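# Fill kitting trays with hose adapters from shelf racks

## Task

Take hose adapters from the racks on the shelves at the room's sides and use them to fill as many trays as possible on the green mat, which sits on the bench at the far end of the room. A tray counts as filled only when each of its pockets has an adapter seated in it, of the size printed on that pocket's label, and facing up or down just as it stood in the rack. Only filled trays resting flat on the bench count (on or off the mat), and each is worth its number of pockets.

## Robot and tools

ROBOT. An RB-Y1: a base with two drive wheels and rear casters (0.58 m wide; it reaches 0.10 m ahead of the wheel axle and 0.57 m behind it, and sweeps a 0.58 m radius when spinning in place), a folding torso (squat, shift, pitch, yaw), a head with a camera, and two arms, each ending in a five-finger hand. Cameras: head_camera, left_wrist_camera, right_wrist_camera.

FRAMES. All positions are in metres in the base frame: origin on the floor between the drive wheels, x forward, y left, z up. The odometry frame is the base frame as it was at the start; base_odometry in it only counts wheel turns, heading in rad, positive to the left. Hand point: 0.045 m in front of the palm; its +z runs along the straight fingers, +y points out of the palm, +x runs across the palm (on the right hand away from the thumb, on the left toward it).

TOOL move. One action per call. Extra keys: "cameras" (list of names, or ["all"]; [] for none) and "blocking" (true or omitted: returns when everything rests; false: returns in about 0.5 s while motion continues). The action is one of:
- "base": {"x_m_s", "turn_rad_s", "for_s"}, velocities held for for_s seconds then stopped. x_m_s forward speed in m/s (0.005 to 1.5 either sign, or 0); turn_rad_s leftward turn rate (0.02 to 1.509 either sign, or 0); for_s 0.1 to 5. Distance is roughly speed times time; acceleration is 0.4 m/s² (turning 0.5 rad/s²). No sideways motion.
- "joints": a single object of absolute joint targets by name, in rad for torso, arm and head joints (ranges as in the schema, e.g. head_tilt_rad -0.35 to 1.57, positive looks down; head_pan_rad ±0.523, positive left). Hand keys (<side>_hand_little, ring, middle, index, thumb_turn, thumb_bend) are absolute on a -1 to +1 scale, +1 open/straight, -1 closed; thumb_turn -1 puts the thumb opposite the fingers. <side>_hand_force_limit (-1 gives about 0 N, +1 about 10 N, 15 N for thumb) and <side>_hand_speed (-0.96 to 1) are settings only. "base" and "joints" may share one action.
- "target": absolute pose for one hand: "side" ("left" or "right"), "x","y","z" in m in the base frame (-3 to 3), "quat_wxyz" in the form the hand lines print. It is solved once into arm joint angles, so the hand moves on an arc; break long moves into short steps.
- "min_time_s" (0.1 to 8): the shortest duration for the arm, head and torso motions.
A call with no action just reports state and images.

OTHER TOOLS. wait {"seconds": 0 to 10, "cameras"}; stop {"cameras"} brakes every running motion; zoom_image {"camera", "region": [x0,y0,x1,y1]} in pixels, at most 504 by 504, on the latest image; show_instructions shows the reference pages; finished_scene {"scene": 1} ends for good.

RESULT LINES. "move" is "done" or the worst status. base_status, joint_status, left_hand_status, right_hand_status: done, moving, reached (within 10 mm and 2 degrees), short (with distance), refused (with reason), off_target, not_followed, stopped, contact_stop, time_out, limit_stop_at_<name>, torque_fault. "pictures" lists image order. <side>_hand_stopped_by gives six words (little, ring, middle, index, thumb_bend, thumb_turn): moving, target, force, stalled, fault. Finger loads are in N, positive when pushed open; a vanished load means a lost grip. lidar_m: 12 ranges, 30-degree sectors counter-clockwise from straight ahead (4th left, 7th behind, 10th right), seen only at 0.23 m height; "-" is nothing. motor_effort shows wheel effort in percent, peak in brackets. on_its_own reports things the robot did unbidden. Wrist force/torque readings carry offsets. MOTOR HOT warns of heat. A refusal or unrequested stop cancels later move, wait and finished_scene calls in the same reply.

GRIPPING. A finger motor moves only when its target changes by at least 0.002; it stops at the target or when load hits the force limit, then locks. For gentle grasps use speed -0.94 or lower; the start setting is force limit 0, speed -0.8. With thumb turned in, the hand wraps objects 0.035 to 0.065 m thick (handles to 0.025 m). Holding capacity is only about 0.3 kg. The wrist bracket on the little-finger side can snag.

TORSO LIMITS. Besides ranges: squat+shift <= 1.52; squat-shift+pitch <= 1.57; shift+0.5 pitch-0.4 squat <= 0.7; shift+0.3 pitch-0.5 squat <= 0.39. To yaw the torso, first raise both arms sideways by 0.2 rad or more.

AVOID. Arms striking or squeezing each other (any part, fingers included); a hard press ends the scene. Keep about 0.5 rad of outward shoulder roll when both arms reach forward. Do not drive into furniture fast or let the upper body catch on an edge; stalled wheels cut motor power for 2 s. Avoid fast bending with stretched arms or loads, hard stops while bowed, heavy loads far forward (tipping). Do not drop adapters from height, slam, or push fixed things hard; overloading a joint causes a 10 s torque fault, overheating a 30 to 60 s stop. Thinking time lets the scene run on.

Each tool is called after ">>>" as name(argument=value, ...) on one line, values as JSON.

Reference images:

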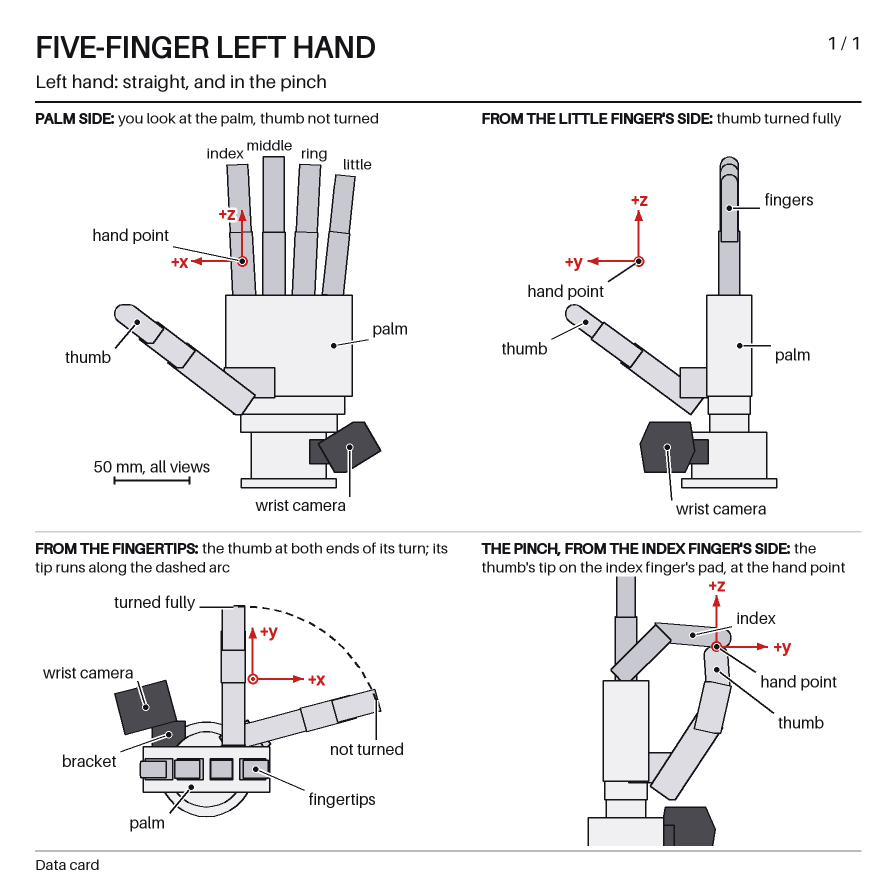

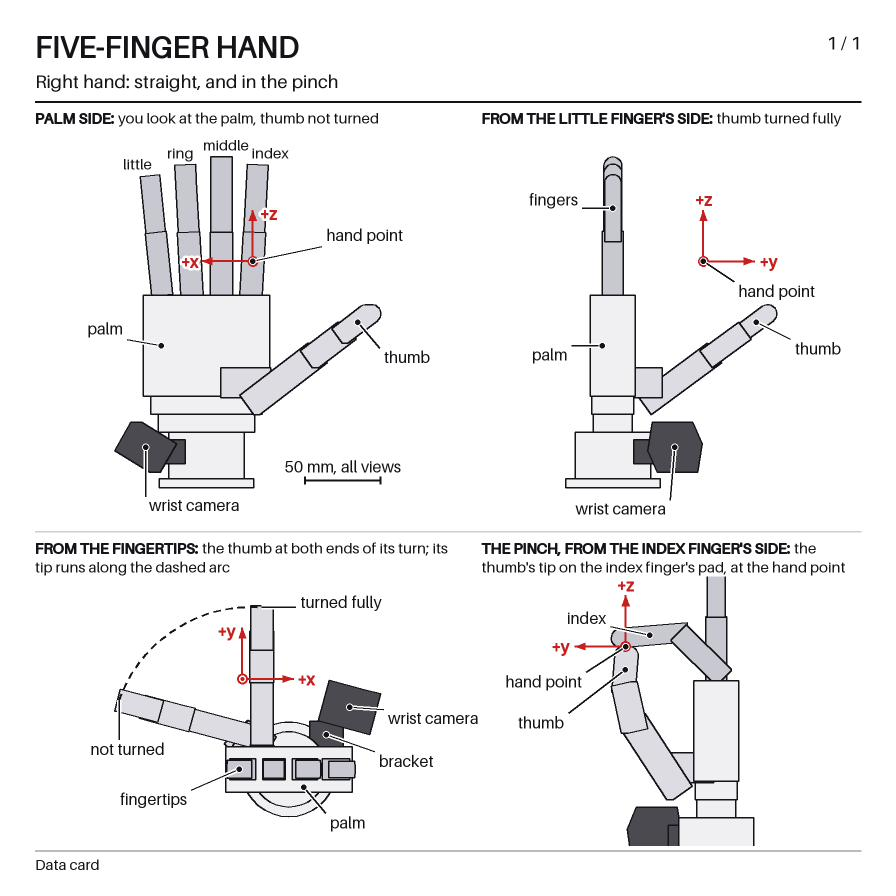

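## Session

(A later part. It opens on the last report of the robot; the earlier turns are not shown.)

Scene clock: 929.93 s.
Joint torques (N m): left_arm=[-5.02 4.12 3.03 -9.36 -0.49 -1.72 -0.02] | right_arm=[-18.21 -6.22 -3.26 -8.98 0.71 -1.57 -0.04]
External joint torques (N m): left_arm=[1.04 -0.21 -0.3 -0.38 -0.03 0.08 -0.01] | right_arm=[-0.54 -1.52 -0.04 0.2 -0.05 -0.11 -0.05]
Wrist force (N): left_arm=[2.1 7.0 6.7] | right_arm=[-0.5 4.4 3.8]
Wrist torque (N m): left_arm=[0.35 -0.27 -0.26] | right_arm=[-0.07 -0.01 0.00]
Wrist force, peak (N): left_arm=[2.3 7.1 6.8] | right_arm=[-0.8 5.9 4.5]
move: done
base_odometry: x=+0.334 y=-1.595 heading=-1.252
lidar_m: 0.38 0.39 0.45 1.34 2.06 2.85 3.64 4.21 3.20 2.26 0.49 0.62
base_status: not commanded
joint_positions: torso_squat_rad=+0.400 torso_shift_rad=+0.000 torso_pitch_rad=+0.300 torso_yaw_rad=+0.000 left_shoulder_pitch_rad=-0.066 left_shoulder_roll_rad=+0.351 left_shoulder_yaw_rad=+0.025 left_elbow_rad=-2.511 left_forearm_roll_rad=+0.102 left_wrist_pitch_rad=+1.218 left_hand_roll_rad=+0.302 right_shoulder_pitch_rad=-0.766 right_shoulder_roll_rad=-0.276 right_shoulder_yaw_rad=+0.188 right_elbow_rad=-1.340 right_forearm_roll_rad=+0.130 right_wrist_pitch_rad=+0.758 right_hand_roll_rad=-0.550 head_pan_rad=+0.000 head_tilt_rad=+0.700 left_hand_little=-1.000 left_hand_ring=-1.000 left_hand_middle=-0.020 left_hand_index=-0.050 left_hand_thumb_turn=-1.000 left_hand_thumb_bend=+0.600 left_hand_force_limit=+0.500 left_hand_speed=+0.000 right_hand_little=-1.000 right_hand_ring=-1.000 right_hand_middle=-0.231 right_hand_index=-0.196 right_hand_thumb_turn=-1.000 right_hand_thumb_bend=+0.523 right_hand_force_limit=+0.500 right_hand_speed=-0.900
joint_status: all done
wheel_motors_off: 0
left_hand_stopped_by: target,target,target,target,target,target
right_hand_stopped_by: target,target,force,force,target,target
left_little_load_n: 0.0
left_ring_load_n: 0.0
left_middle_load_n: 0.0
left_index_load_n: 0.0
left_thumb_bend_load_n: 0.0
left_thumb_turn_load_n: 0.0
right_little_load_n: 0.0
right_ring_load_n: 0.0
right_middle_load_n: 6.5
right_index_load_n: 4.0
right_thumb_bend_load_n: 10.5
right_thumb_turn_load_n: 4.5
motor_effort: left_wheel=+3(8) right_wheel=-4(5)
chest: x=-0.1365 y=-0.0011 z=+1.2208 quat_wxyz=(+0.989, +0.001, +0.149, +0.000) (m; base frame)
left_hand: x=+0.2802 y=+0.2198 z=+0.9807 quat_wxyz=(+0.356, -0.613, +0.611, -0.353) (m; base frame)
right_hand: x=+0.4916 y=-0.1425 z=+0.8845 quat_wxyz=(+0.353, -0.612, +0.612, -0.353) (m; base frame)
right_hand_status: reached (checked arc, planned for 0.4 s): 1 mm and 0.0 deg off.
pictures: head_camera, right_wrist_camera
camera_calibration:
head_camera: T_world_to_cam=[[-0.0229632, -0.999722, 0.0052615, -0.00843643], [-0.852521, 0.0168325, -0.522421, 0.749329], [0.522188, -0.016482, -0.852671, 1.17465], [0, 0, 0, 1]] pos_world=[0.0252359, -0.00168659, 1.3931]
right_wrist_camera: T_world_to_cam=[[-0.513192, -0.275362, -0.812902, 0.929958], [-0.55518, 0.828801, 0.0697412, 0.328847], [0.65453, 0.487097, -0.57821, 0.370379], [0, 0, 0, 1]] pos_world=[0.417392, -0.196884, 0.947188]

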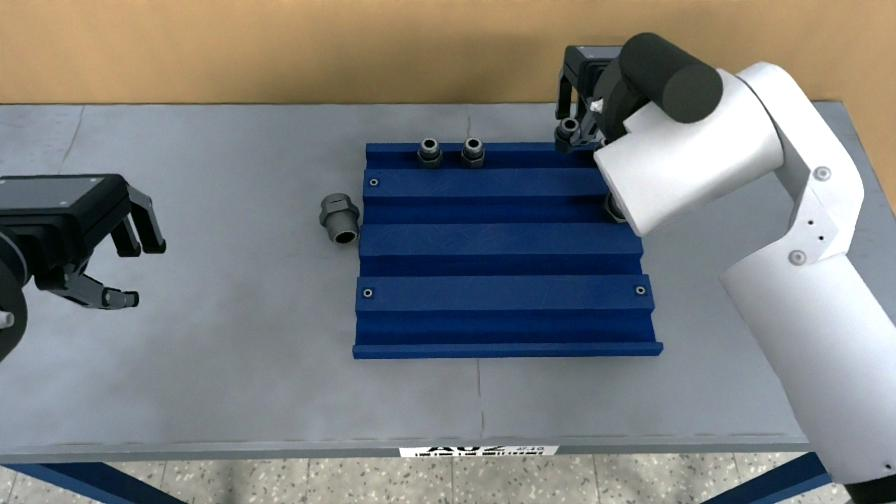

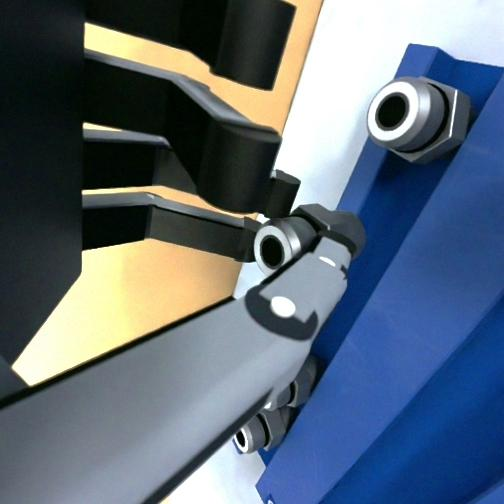

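>>> move(target={"side":"right","x":0.4914,"y":-0.1426,"z":0.935,"quat_wxyz":[0.3536,-0.6124,0.6124,-0.3536]})

>>> move(joints={"right_shoulder_pitch_rad":-0.073,"right_shoulder_roll_rad":-0.509,"right_shoulder_yaw_rad":0.052,"right_elbow_rad":-2.513,"right_forearm_roll_rad":-0.069,"right_wrist_pitch_rad":1.21,"right_hand_roll_rad":-0.483})

>>> move(target={"side":"left","x":0.45,"y":0.06,"z":0.98,"quat_wxyz":[0.3536,-0.6124,0.6124,-0.3536]})

>>> move(target={"side":"left","x":0.5066,"y":-0.0082,"z":0.93,"quat_wxyz":[0.3536,-0.6124,0.6124,-0.3536]}, cameras=["left_wrist_camera"])

>>> move(target={"side":"left","x":0.5066,"y":-0.0082,"z":0.863,"quat_wxyz":[0.3536,-0.6124,0.6124,-0.3536]}, cameras=["left_wrist_camera","head_camera"])

Scene clock: 931.03 s.
Joint torques (N m): left_arm=[-4.55 4.04 2.63 -9.3 -0.44 -1.6 0.15] | right_arm=[-19.09 -6.74 -3.93 -8.51 0.76 -1.68 -0.04]
External joint torques (N m): left_arm=[1.51 -0.28 -0.71 -0.32 0.02 0.2 0.16] | right_arm=[-1.15 -1.65 -0.32 0.46 -0.04 -0.18 -0.05]
Wrist force (N): left_arm=[2.0 7.0 6.7] | right_arm=[-0.8 3.9 4.1]
Wrist torque (N m): left_arm=[0.38 -0.24 -0.27] | right_arm=[-0.13 0.04 -0.04]
Wrist force, peak (N): left_arm=[2.3 7.2 6.6] | right_arm=[-1.1 5.3 5.0]
move: done
base_odometry: x=+0.334 y=-1.595 heading=-1.252
lidar_m: 0.38 0.40 0.44 1.35 2.07 2.85 3.64 4.20 3.19 2.26 0.49 0.63
base_status: not commanded
joint_positions: torso_squat_rad=+0.400 torso_shift_rad=+0.000 torso_pitch_rad=+0.300 torso_yaw_rad=+0.000 left_shoulder_pitch_rad=-0.066 left_shoulder_roll_rad=+0.351 left_shoulder_yaw_rad=+0.025 left_elbow_rad=-2.511 left_forearm_roll_rad=+0.102 left_wrist_pitch_rad=+1.218 left_hand_roll_rad=+0.302 right_shoulder_pitch_rad=-0.796 right_shoulder_roll_rad=-0.308 right_shoulder_yaw_rad=+0.171 right_elbow_rad=-1.486 right_forearm_roll_rad=+0.062 right_wrist_pitch_rad=+0.925 right_hand_roll_rad=-0.499 head_pan_rad=+0.000 head_tilt_rad=+0.700 left_hand_little=-1.000 left_hand_ring=-1.000 left_hand_middle=-0.020 left_hand_index=-0.050 left_hand_thumb_turn=-1.000 left_hand_thumb_bend=+0.600 left_hand_force_limit=+0.500 left_hand_speed=+0.000 right_hand_little=-1.000 right_hand_ring=-1.000 right_hand_middle=-0.231 right_hand_index=-0.196 right_hand_thumb_turn=-1.000 right_hand_thumb_bend=+0.523 right_hand_force_limit=+0.500 right_hand_speed=-0.900
joint_status: all done
wheel_motors_off: 0
left_hand_stopped_by: target,target,target,target,target,target
right_hand_stopped_by: target,target,force,force,target,target
left_little_load_n: 0.0
left_ring_load_n: 0.0
left_middle_load_n: 0.0
left_index_load_n: 0.0
left_thumb_bend_load_n: 0.0
left_thumb_turn_load_n: 0.0
right_little_load_n: 0.0
right_ring_load_n: 0.0
right_middle_load_n: 7.0
right_index_load_n: 3.5
right_thumb_bend_load_n: 10.5
right_thumb_turn_load_n: 4.5
motor_effort: left_wheel=+4(9) right_wheel=-4(5)
chest: x=-0.1365 y=-0.0011 z=+1.2208 quat_wxyz=(+0.989, +0.001, +0.149, +0.000) (m; base frame)
left_hand: x=+0.2802 y=+0.2198 z=+0.9807 quat_wxyz=(+0.356, -0.613, +0.611, -0.353) (m; base frame)
right_hand: x=+0.4919 y=-0.1422 z=+0.9342 quat_wxyz=(+0.354, -0.613, +0.612, -0.353) (m; base frame)
right_hand_status: reached (checked arc, planned for 0.4 s): 1 mm and 0.0 deg off.
pictures: none

Scene clock: 932.53 s.
Joint torques (N m): left_arm=[-5.19 3.85 2.81 -9.26 -0.44 -1.52 0.06] | right_arm=[-6.38 -7.12 -4.72 -7.56 0.92 -1.73 0.06]
External joint torques (N m): left_arm=[0.87 -0.47 -0.53 -0.29 0.02 0.28 0.06] | right_arm=[-0.91 -1.43 -0.48 0.28 0.05 -0.22 0.05]
Wrist force (N): left_arm=[2.1 7.0 6.8] | right_arm=[-0.5 4.3 3.6]
Wrist torque (N m): left_arm=[0.37 -0.24 -0.28] | right_arm=[-0.01 -0.01 0.04]
Wrist force, peak (N): left_arm=[2.1 7.1 6.8] | right_arm=[-0.7 5.8 4.3]
move: done
base_odometry: x=+0.334 y=-1.595 heading=-1.252
lidar_m: 0.38 0.40 0.45 1.35 2.07 2.85 3.65 4.21 3.19 2.26 0.50 0.63
base_status: not commanded
joint_positions: torso_squat_rad=+0.400 torso_shift_rad=+0.000 torso_pitch_rad=+0.300 torso_yaw_rad=+0.000 left_shoulder_pitch_rad=-0.066 left_shoulder_roll_rad=+0.351 left_shoulder_yaw_rad=+0.025 left_elbow_rad=-2.511 left_forearm_roll_rad=+0.102 left_wrist_pitch_rad=+1.218 left_hand_roll_rad=+0.302 right_shoulder_pitch_rad=-0.073 right_shoulder_roll_rad=-0.509 right_shoulder_yaw_rad=+0.052 right_elbow_rad=-2.513 right_forearm_roll_rad=-0.069 right_wrist_pitch_rad=+1.210 right_hand_roll_rad=-0.483 head_pan_rad=+0.000 head_tilt_rad=+0.700 left_hand_little=-1.000 left_hand_ring=-1.000 left_hand_middle=-0.020 left_hand_index=-0.050 left_hand_thumb_turn=-1.000 left_hand_thumb_bend=+0.600 left_hand_force_limit=+0.500 left_hand_speed=+0.000 right_hand_little=-1.000 right_hand_ring=-1.000 right_hand_middle=-0.231 right_hand_index=-0.196 right_hand_thumb_turn=-1.000 right_hand_thumb_bend=+0.523 right_hand_force_limit=+0.500 right_hand_speed=-0.900
joint_status: all done
wheel_motors_off: 0
left_hand_stopped_by: target,target,target,target,target,target
right_hand_stopped_by: target,target,force,force,target,target
left_little_load_n: 0.0
left_ring_load_n: 0.0
left_middle_load_n: 0.0
left_index_load_n: 0.0
left_thumb_bend_load_n: 0.0
left_thumb_turn_load_n: 0.0
right_little_load_n: 0.0
right_ring_load_n: 0.0
right_middle_load_n: 6.0
right_index_load_n: 4.0
right_thumb_bend_load_n: 10.5
right_thumb_turn_load_n: 4.0
motor_effort: left_wheel=+7(8) right_wheel=-4(6)
chest: x=-0.1365 y=-0.0012 z=+1.2208 quat_wxyz=(+0.989, +0.001, +0.149, +0.000) (m; base frame)
left_hand: x=+0.2802 y=+0.2198 z=+0.9807 quat_wxyz=(+0.356, -0.613, +0.611, -0.353) (m; base frame)
right_hand: x=+0.2799 y=-0.2191 z=+0.9799 quat_wxyz=(+0.353, -0.611, +0.613, -0.355) (m; base frame)
pictures: none

Scene clock: 934.53 s.
Joint torques (N m): left_arm=[-14.8 1.52 1.75 -8.88 -0.86 -1.31 -0.12] | right_arm=[-6.49 -7.36 -4.74 -7.71 0.92 -1.74 0.05]
External joint torques (N m): left_arm=[3.18 1.17 0.04 0.95 -0.17 0.38 -0.11] | right_arm=[-1.02 -1.68 -0.51 0.14 0.05 -0.23 0.04]
Wrist force (N): left_arm=[2.5 6.9 6.8] | right_arm=[-0.6 4.3 3.7]
Wrist torque (N m): left_arm=[0.33 -0.32 -0.24] | right_arm=[-0.02 0.00 0.03]
Wrist force, peak (N): left_arm=[1.8 7.4 7.7] | right_arm=[-1.3 4.2 5.1]
move: done
base_odometry: x=+0.334 y=-1.595 heading=-1.252
lidar_m: 0.38 0.41 0.45 1.36 2.07 2.85 3.63 4.20 3.20 2.25 0.49 0.63
base_status: not commanded
joint_positions: torso_squat_rad=+0.400 torso_shift_rad=+0.000 torso_pitch_rad=+0.300 torso_yaw_rad=+0.000 left_shoulder_pitch_rad=-0.790 left_shoulder_roll_rad=+0.074 left_shoulder_yaw_rad=-0.189 left_elbow_rad=-1.709 left_forearm_roll_rad=-0.277 left_wrist_pitch_rad=+1.179 left_hand_roll_rad=+0.465 right_shoulder_pitch_rad=-0.073 right_shoulder_roll_rad=-0.509 right_shoulder_yaw_rad=+0.052 right_elbow_rad=-2.513 right_forearm_roll_rad=-0.069 right_wrist_pitch_rad=+1.210 right_hand_roll_rad=-0.483 head_pan_rad=+0.000 head_tilt_rad=+0.700 left_hand_little=-1.000 left_hand_ring=-1.000 left_hand_middle=-0.020 left_hand_index=-0.050 left_hand_thumb_turn=-1.000 left_hand_thumb_bend=+0.600 left_hand_force_limit=+0.500 left_hand_speed=+0.000 right_hand_little=-1.000 right_hand_ring=-1.000 right_hand_middle=-0.231 right_hand_index=-0.196 right_hand_thumb_turn=-1.000 right_hand_thumb_bend=+0.523 right_hand_force_limit=+0.500 right_hand_speed=-0.900
joint_status: all done
wheel_motors_off: 0
left_hand_stopped_by: target,target,target,target,target,target
right_hand_stopped_by: target,target,force,force,target,target
left_little_load_n: 0.0
left_ring_load_n: 0.0
left_middle_load_n: 0.0
left_index_load_n: 0.0
left_thumb_bend_load_n: 0.0
left_thumb_turn_load_n: 0.0
right_little_load_n: 0.0
right_ring_load_n: 0.0
right_middle_load_n: 6.0
right_index_load_n: 4.0
right_thumb_bend_load_n: 10.5
right_thumb_turn_load_n: 4.5
motor_effort: left_wheel=+6(10) right_wheel=-4(5)
chest: x=-0.1365 y=-0.0011 z=+1.2208 quat_wxyz=(+0.989, +0.001, +0.149, +0.000) (m; base frame)
left_hand: x=+0.4499 y=+0.0598 z=+0.9805 quat_wxyz=(+0.354, -0.612, +0.612, -0.354) (m; base frame)
left_hand_status: reached (checked arc, planned for 1.0 s): 1 mm and 0.1 deg off.
right_hand: x=+0.2800 y=-0.2191 z=+0.9800 quat_wxyz=(+0.353, -0.611, +0.613, -0.355) (m; base frame)
pictures: none

Scene clock: 936.07 s.
Joint torques (N m): left_arm=[-17.94 0.97 0.62 -9.51 -1.11 -0.94 -0.06] | right_arm=[-6.37 -7.39 -4.93 -7.64 0.96 -1.73 0.02]
External joint torques (N m): left_arm=[3.67 0.35 -1.06 0.83 -0.21 0.43 -0.06] | right_arm=[-0.9 -1.7 -0.7 0.2 0.09 -0.21 0.02]
Wrist force (N): left_arm=[2.3 6.6 6.4] | right_arm=[-1.1 4.2 3.8]
Wrist torque (N m): left_arm=[0.33 -0.31 -0.25] | right_arm=[-0.06 0.14 -0.03]
Wrist force, peak (N): left_arm=[2.1 7.7 7.4] | right_arm=[-0.9 4.1 5.3]
move: done
base_odometry: x=+0.334 y=-1.595 heading=-1.252
lidar_m: 0.38 0.40 0.45 1.35 2.06 2.85 3.64 4.21 3.19 2.25 0.49 0.63
base_status: not commanded
joint_positions: torso_squat_rad=+0.400 torso_shift_rad=+0.000 torso_pitch_rad=+0.300 torso_yaw_rad=+0.000 left_shoulder_pitch_rad=-1.062 left_shoulder_roll_rad=+0.000 left_shoulder_yaw_rad=-0.248 left_elbow_rad=-1.086 left_forearm_roll_rad=-0.421 left_wrist_pitch_rad=+0.894 left_hand_roll_rad=+0.761 right_shoulder_pitch_rad=-0.073 right_shoulder_roll_rad=-0.509 right_shoulder_yaw_rad=+0.052 right_elbow_rad=-2.513 right_forearm_roll_rad=-0.069 right_wrist_pitch_rad=+1.210 right_hand_roll_rad=-0.483 head_pan_rad=+0.000 head_tilt_rad=+0.700 left_hand_little=-1.000 left_hand_ring=-1.000 left_hand_middle=-0.020 left_hand_index=-0.050 left_hand_thumb_turn=-1.000 left_hand_thumb_bend=+0.600 left_hand_force_limit=+0.500 left_hand_speed=+0.000 right_hand_little=-1.000 right_hand_ring=-1.000 right_hand_middle=-0.231 right_hand_index=-0.196 right_hand_thumb_turn=-1.000 right_hand_thumb_bend=+0.523 right_hand_force_limit=+0.500 right_hand_speed=-0.900
joint_status: all done
wheel_motors_off: 0
left_hand_stopped_by: target,target,target,target,target,target
right_hand_stopped_by: target,target,force,force,target,target
left_little_load_n: 0.0
left_ring_load_n: 0.0
left_middle_load_n: 0.0
left_index_load_n: 0.0
left_thumb_bend_load_n: 0.0
left_thumb_turn_load_n: 0.0
right_little_load_n: 0.0
right_ring_load_n: 0.0
right_middle_load_n: 6.0
right_index_load_n: 4.0
right_thumb_bend_load_n: 10.0
right_thumb_turn_load_n: 4.0
motor_effort: left_wheel=+6(10) right_wheel=-4(5)
chest: x=-0.1365 y=-0.0011 z=+1.2208 quat_wxyz=(+0.989, +0.001, +0.149, +0.000) (m; base frame)
left_hand: x=+0.5067 y=-0.0083 z=+0.9304 quat_wxyz=(+0.354, -0.612, +0.612, -0.354) (m; base frame)
left_hand_status: reached (checked arc, planned for 0.9 s): 0 mm and 0.0 deg off.
right_hand: x=+0.2800 y=-0.2191 z=+0.9800 quat_wxyz=(+0.353, -0.611, +0.613, -0.355) (m; base frame)
pictures: left_wrist_camera
camera_calibration:
left_wrist_camera: T_world_to_cam=[[0.490358, -0.220462, 0.843176, -1.03179], [-0.533338, -0.841073, 0.0902565, 0.179146], [0.689275, -0.493956, -0.530008, 0.249604], [0, 0, 0, 1]] pos_world=[0.429448, 0.0464968, 0.986107]

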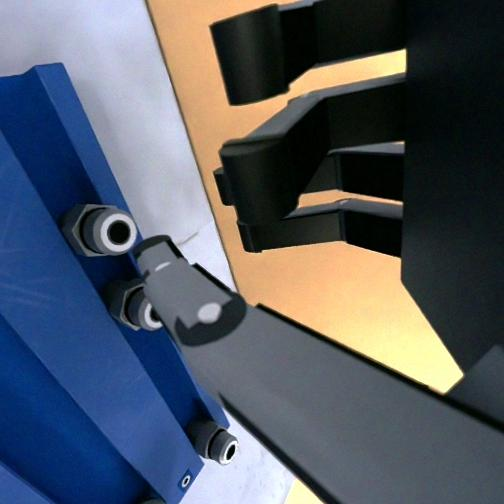

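Scene clock: 937.07 s.
Joint torques (N m): left_arm=[-19.1 1.34 0.52 -9.48 -0.82 -0.65 -0.2] | right_arm=[-6.34 -7.06 -4.96 -7.85 0.93 -1.66 0.03]
External joint torques (N m): left_arm=[2.6 0.45 -1.16 0.32 0.07 0.34 -0.19] | right_arm=[-0.86 -1.38 -0.73 -0.01 0.06 -0.15 0.02]
Wrist force (N): left_arm=[2.4 6.7 6.7] | right_arm=[-1.1 3.9 3.9]
Wrist torque (N m): left_arm=[0.32 -0.29 -0.24] | right_arm=[-0.11 0.02 -0.06]
Wrist force, peak (N): left_arm=[2.1 8.0 7.1] | right_arm=[-0.6 5.1 4.7]
move: done
base_odometry: x=+0.334 y=-1.595 heading=-1.252
lidar_m: 0.38 0.40 0.44 1.35 2.07 2.85 3.65 4.20 3.19 2.26 0.49 0.62
base_status: not commanded
joint_positions: torso_squat_rad=+0.400 torso_shift_rad=+0.000 torso_pitch_rad=+0.300 torso_yaw_rad=+0.000 left_shoulder_pitch_rad=-1.093 left_shoulder_roll_rad=+0.000 left_shoulder_yaw_rad=-0.333 left_elbow_rad=-0.784 left_forearm_roll_rad=-0.547 left_wrist_pitch_rad=+0.683 left_hand_roll_rad=+1.030 right_shoulder_pitch_rad=-0.073 right_shoulder_roll_rad=-0.509 right_shoulder_yaw_rad=+0.052 right_elbow_rad=-2.513 right_forearm_roll_rad=-0.069 right_wrist_pitch_rad=+1.210 right_hand_roll_rad=-0.483 head_pan_rad=+0.000 head_tilt_rad=+0.700 left_hand_little=-1.000 left_hand_ring=-1.000 left_hand_middle=-0.020 left_hand_index=-0.050 left_hand_thumb_turn=-1.000 left_hand_thumb_bend=+0.600 left_hand_force_limit=+0.500 left_hand_speed=+0.000 right_hand_little=-1.000 right_hand_ring=-1.000 right_hand_middle=-0.231 right_hand_index=-0.196 right_hand_thumb_turn=-1.000 right_hand_thumb_bend=+0.523 right_hand_force_limit=+0.500 right_hand_speed=-0.900
joint_status: all done
wheel_motors_off: 0
left_hand_stopped_by: target,target,target,target,target,target
right_hand_stopped_by: target,target,force,force,target,target
left_little_load_n: 0.0
left_ring_load_n: 0.0
left_middle_load_n: 0.0
left_index_load_n: 0.0
left_thumb_bend_load_n: 0.0
left_thumb_turn_load_n: 0.0
right_little_load_n: 0.0
right_ring_load_n: 0.0
right_middle_load_n: 6.0
right_index_load_n: 4.5
right_thumb_bend_load_n: 10.0
right_thumb_turn_load_n: 4.0
motor_effort: left_wheel=+6(9) right_wheel=-4(5)
chest: x=-0.1365 y=-0.0011 z=+1.2208 quat_wxyz=(+0.989, +0.001, +0.149, +0.000) (m; base frame)
left_hand: x=+0.5066 y=-0.0079 z=+0.8634 quat_wxyz=(+0.353, -0.612, +0.612, -0.354) (m; base frame)
left_hand_status: reached (checked arc, planned for 0.6 s): 0 mm and 0.1 deg off.
right_hand: x=+0.2800 y=-0.2191 z=+0.9800 quat_wxyz=(+0.353, -0.611, +0.613, -0.355) (m; base frame)
pictures: head_camera, left_wrist_camera
camera_calibration:
head_camera: T_world_to_cam=[[-0.0229616, -0.999723, 0.00525953, -0.00833376], [-0.852477, 0.0168308, -0.522494, 0.749428], [0.522261, -0.0164809, -0.852627, 1.17459], [0, 0, 0, 1]] pos_world=[0.0252357, -0.00158658, 1.3931]
left_wrist_camera: T_world_to_cam=[[0.490471, -0.220393, 0.843128, -0.975172], [-0.533923, -0.840637, 0.0908566, 0.185152], [0.688741, -0.494728, -0.529981, 0.214602], [0, 0, 0, 1]] pos_world=[0.429346, 0.0468948, 0.919108]

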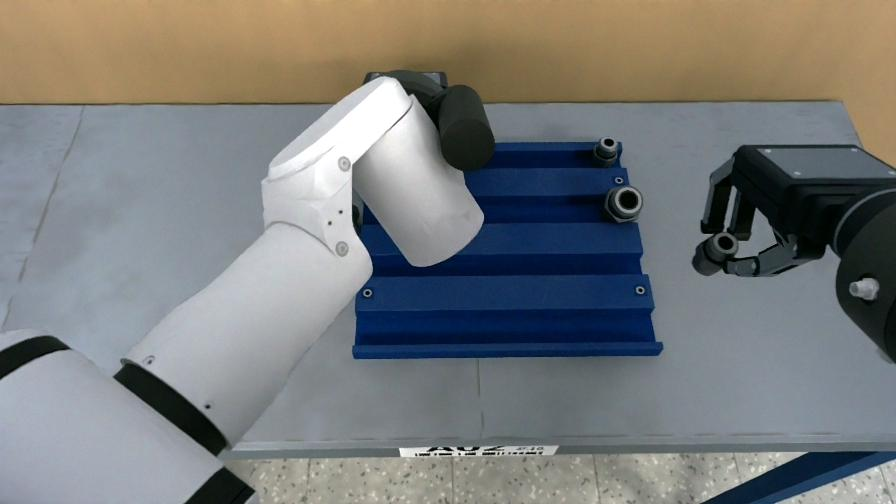

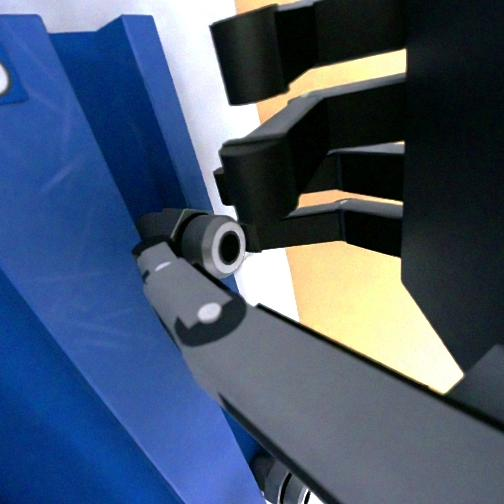

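>>> move(joints={"left_hand_thumb_bend": 0.52, "left_hand_speed": -0.5, "left_hand_force_limit": 0.5})

>>> move(joints={"left_hand_index": -0.6, "left_hand_middle": -0.6, "left_hand_speed": -0.9, "left_hand_force_limit": 0.5})

>>> move(target={"side":"left","x":0.5066,"y":-0.0082,"z":0.90,"quat_wxyz":[0.3536,-0.6124,0.6124,-0.3536]}, cameras=["left_wrist_camera"])

Scene clock: 937.90 s.
Joint torques (N m): left_arm=[-18.59 1.28 0.75 -9.36 -0.8 -0.84 -0.16] | right_arm=[-6.13 -7.37 -4.64 -7.62 0.88 -1.59 0.13]
External joint torques (N m): left_arm=[3.11 0.38 -0.93 0.45 0.09 0.15 -0.16] | right_arm=[-0.66 -1.69 -0.41 0.22 0.01 -0.07 0.12]
Wrist force (N): left_arm=[2.3 7.3 6.3] | right_arm=[-0.1 4.2 4.3]
Wrist torque (N m): left_arm=[0.37 -0.27 -0.27] | right_arm=[-0.13 -0.14 0.03]
Wrist force, peak (N): left_arm=[2.5 7.3 6.5] | right_arm=[-0.3 4.4 5.1]
move: done
base_odometry: x=+0.334 y=-1.595 heading=-1.252
lidar_m: 0.38 0.40 0.45 1.35 2.06 2.84 3.65 4.20 3.19 2.25 0.49 0.63
base_status: not commanded
joint_positions: torso_squat_rad=+0.400 torso_shift_rad=+0.000 torso_pitch_rad=+0.300 torso_yaw_rad=+0.000 left_shoulder_pitch_rad=-1.093 left_shoulder_roll_rad=+0.000 left_shoulder_yaw_rad=-0.333 left_elbow_rad=-0.784 left_forearm_roll_rad=-0.547 left_wrist_pitch_rad=+0.683 left_hand_roll_rad=+1.030 right_shoulder_pitch_rad=-0.073 right_shoulder_roll_rad=-0.509 right_shoulder_yaw_rad=+0.052 right_elbow_rad=-2.513 right_forearm_roll_rad=-0.069 right_wrist_pitch_rad=+1.210 right_hand_roll_rad=-0.483 head_pan_rad=+0.000 head_tilt_rad=+0.700 left_hand_little=-1.000 left_hand_ring=-1.000 left_hand_middle=-0.020 left_hand_index=-0.050 left_hand_thumb_turn=-1.000 left_hand_thumb_bend=+0.520 left_hand_force_limit=+0.500 left_hand_speed=-0.500 right_hand_little=-1.000 right_hand_ring=-1.000 right_hand_middle=-0.231 right_hand_index=-0.196 right_hand_thumb_turn=-1.000 right_hand_thumb_bend=+0.523 right_hand_force_limit=+0.500 right_hand_speed=-0.900
joint_status: all done
wheel_motors_off: 0
left_hand_stopped_by: target,target,target,target,target,target
right_hand_stopped_by: target,target,force,force,target,target
left_little_load_n: 0.0
left_ring_load_n: 0.0
left_middle_load_n: 0.0
left_index_load_n: 0.0
left_thumb_bend_load_n: 0.0
left_thumb_turn_load_n: 0.0
right_little_load_n: 0.0
right_ring_load_n: 0.0
right_middle_load_n: 6.0
right_index_load_n: 4.0
right_thumb_bend_load_n: 10.0
right_thumb_turn_load_n: 4.5
motor_effort: left_wheel=+7(8) right_wheel=-5(5)
chest: x=-0.1365 y=-0.0011 z=+1.2208 quat_wxyz=(+0.989, +0.001, +0.149, +0.000) (m; base frame)
left_hand: x=+0.5066 y=-0.0079 z=+0.8634 quat_wxyz=(+0.353, -0.612, +0.612, -0.354) (m; base frame)
right_hand: x=+0.2800 y=-0.2191 z=+0.9800 quat_wxyz=(+0.353, -0.611, +0.613, -0.355) (m; base frame)
pictures: none

Scene clock: 940.17 s.
Joint torques (N m): left_arm=[-19.31 1.32 0.14 -9.75 -0.93 -0.62 -0.35] | right_arm=[-6.18 -7.12 -4.82 -7.59 0.84 -1.64 0.17]
External joint torques (N m): left_arm=[2.39 0.43 -1.55 0.06 -0.04 0.37 -0.34] | right_arm=[-0.71 -1.44 -0.59 0.25 -0.03 -0.12 0.16]
Wrist force (N): left_arm=[2.3 5.8 6.7] | right_arm=[-0.7 4.5 3.9]
Wrist torque (N m): left_arm=[0.37 -0.31 -0.21] | right_arm=[-0.01 0.04 -0.01]
Wrist force, peak (N): left_arm=[2.3 7.4 6.7] | right_arm=[-0.6 4.8 4.6]
move: off_target
base_odometry: x=+0.334 y=-1.595 heading=-1.252
lidar_m: 0.38 0.40 0.45 1.35 2.07 2.83 3.64 4.21 3.19 2.25 0.49 0.63
base_status: not commanded
joint_positions: torso_squat_rad=+0.400 torso_shift_rad=+0.000 torso_pitch_rad=+0.300 torso_yaw_rad=+0.000 left_shoulder_pitch_rad=-1.093 left_shoulder_roll_rad=+0.000 left_shoulder_yaw_rad=-0.333 left_elbow_rad=-0.784 left_forearm_roll_rad=-0.547 left_wrist_pitch_rad=+0.683 left_hand_roll_rad=+1.030 right_shoulder_pitch_rad=-0.073 right_shoulder_roll_rad=-0.509 right_shoulder_yaw_rad=+0.052 right_elbow_rad=-2.513 right_forearm_roll_rad=-0.069 right_wrist_pitch_rad=+1.210 right_hand_roll_rad=-0.483 head_pan_rad=+0.000 head_tilt_rad=+0.700 left_hand_little=-1.000 left_hand_ring=-1.000 left_hand_middle=-0.176 left_hand_index=-0.187 left_hand_thumb_turn=-1.000 left_hand_thumb_bend=+0.522 left_hand_force_limit=+0.500 left_hand_speed=-0.900 right_hand_little=-1.000 right_hand_ring=-1.000 right_hand_middle=-0.231 right_hand_index=-0.196 right_hand_thumb_turn=-1.000 right_hand_thumb_bend=+0.523 right_hand_force_limit=+0.500 right_hand_speed=-0.900
joint_status: left_hand_middle off_target (ended at -0.176, target -0.600); left_hand_index off_target (ended at -0.187, target -0.600); the others done
wheel_motors_off: 0
left_hand_stopped_by: target,target,force,force,target,target
right_hand_stopped_by: target,target,force,force,target,target
left_little_load_n: 0.0
left_ring_load_n: 0.0
left_middle_load_n: 7.0
left_index_load_n: 6.0
left_thumb_bend_load_n: 8.5
left_thumb_turn_load_n: 2.0
right_little_load_n: 0.0
right_ring_load_n: 0.0
right_middle_load_n: 6.0
right_index_load_n: 4.5
right_thumb_bend_load_n: 10.0
right_thumb_turn_load_n: 4.0
motor_effort: left_wheel=+7(9) right_wheel=-5(5)
chest: x=-0.1365 y=-0.0011 z=+1.2208 quat_wxyz=(+0.989, +0.001, +0.149, +0.000) (m; base frame)
left_hand: x=+0.5066 y=-0.0079 z=+0.8634 quat_wxyz=(+0.353, -0.612, +0.612, -0.354) (m; base frame)
right_hand: x=+0.2800 y=-0.2191 z=+0.9800 quat_wxyz=(+0.353, -0.611, +0.613, -0.355) (m; base frame)
pictures: none

Scene clock: 941.03 s.
Joint torques (N m): left_arm=[-18.12 1.59 3.28 -10.49 -1 -1.26 0.09] | right_arm=[-6.23 -7.09 -4.87 -7.71 0.92 -1.65 0.05]
External joint torques (N m): left_arm=[3.53 0.79 1.21 -0.4 -0.06 -0.06 0.1] | right_arm=[-0.76 -1.4 -0.63 0.13 0.04 -0.13 0.04]
Wrist force (N): left_arm=[2.2 7.9 7.3] | right_arm=[-1.1 4.1 4.8]
Wrist torque (N m): left_arm=[0.37 -0.27 -0.44] | right_arm=[-0.12 0.05 -0.04]
Wrist force, peak (N): left_arm=[2.1 9.0 8.2] | right_arm=[-0.8 5.1 3.9]
move: done
base_odometry: x=+0.334 y=-1.595 heading=-1.252
lidar_m: 0.38 0.39 0.45 1.34 2.07 2.85 3.64 4.19 3.19 2.24 0.49 0.63
base_status: not commanded
joint_positions: torso_squat_rad=+0.400 torso_shift_rad=+0.000 torso_pitch_rad=+0.300 torso_yaw_rad=+0.000 left_shoulder_pitch_rad=-1.070 left_shoulder_roll_rad=+0.020 left_shoulder_yaw_rad=-0.320 left_elbow_rad=-0.971 left_forearm_roll_rad=-0.447 left_wrist_pitch_rad=+0.814 left_hand_roll_rad=+0.887 right_shoulder_pitch_rad=-0.073 right_shoulder_roll_rad=-0.509 right_shoulder_yaw_rad=+0.052 right_elbow_rad=-2.513 right_forearm_roll_rad=-0.069 right_wrist_pitch_rad=+1.210 right_hand_roll_rad=-0.483 head_pan_rad=+0.000 head_tilt_rad=+0.700 left_hand_little=-1.000 left_hand_ring=-1.000 left_hand_middle=-0.176 left_hand_index=-0.187 left_hand_thumb_turn=-1.000 left_hand_thumb_bend=+0.522 left_hand_force_limit=+0.500 left_hand_speed=-0.900 right_hand_little=-1.000 right_hand_ring=-1.000 right_hand_middle=-0.231 right_hand_index=-0.196 right_hand_thumb_turn=-1.000 right_hand_thumb_bend=+0.523 right_hand_force_limit=+0.500 right_hand_speed=-0.900
joint_status: all done
wheel_motors_off: 0
left_hand_stopped_by: target,target,force,force,target,target
right_hand_stopped_by: target,target,force,force,target,target
left_little_load_n: 0.0
left_ring_load_n: 0.0
left_middle_load_n: 5.5
left_index_load_n: 5.0
left_thumb_bend_load_n: 8.0
left_thumb_turn_load_n: 2.0
right_little_load_n: 0.5
right_ring_load_n: 0.0
right_middle_load_n: 6.0
right_index_load_n: 4.5
right_thumb_bend_load_n: 10.0
right_thumb_turn_load_n: 4.0
motor_effort: left_wheel=+7(9) right_wheel=-4(5)
chest: x=-0.1365 y=-0.0011 z=+1.2208 quat_wxyz=(+0.989, +0.001, +0.149, +0.000) (m; base frame)
left_hand: x=+0.5067 y=-0.0085 z=+0.9001 quat_wxyz=(+0.354, -0.612, +0.612, -0.354) (m; base frame)
left_hand_status: reached (checked arc, planned for 0.5 s): 0 mm and 0.0 deg off.
right_hand: x=+0.2800 y=-0.2191 z=+0.9800 quat_wxyz=(+0.353, -0.611, +0.613, -0.355) (m; base frame)
pictures: left_wrist_camera
camera_calibration:
left_wrist_camera: T_world_to_cam=[[0.490727, -0.221137, 0.842784, -1.00615], [-0.533247, -0.841183, 0.0897757, 0.182047], [0.689083, -0.493467, -0.530711, 0.234185], [0, 0, 0, 1]] pos_world=[0.429446, 0.0462008, 0.955906]

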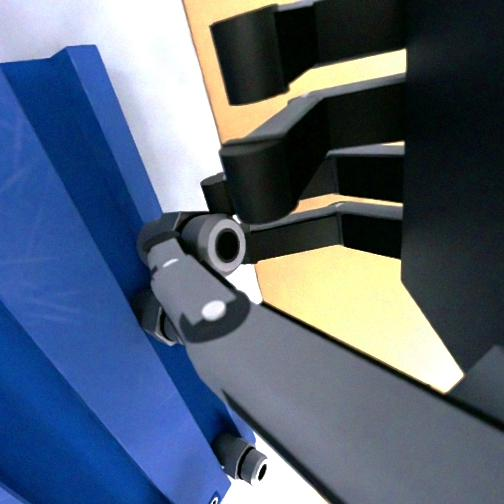

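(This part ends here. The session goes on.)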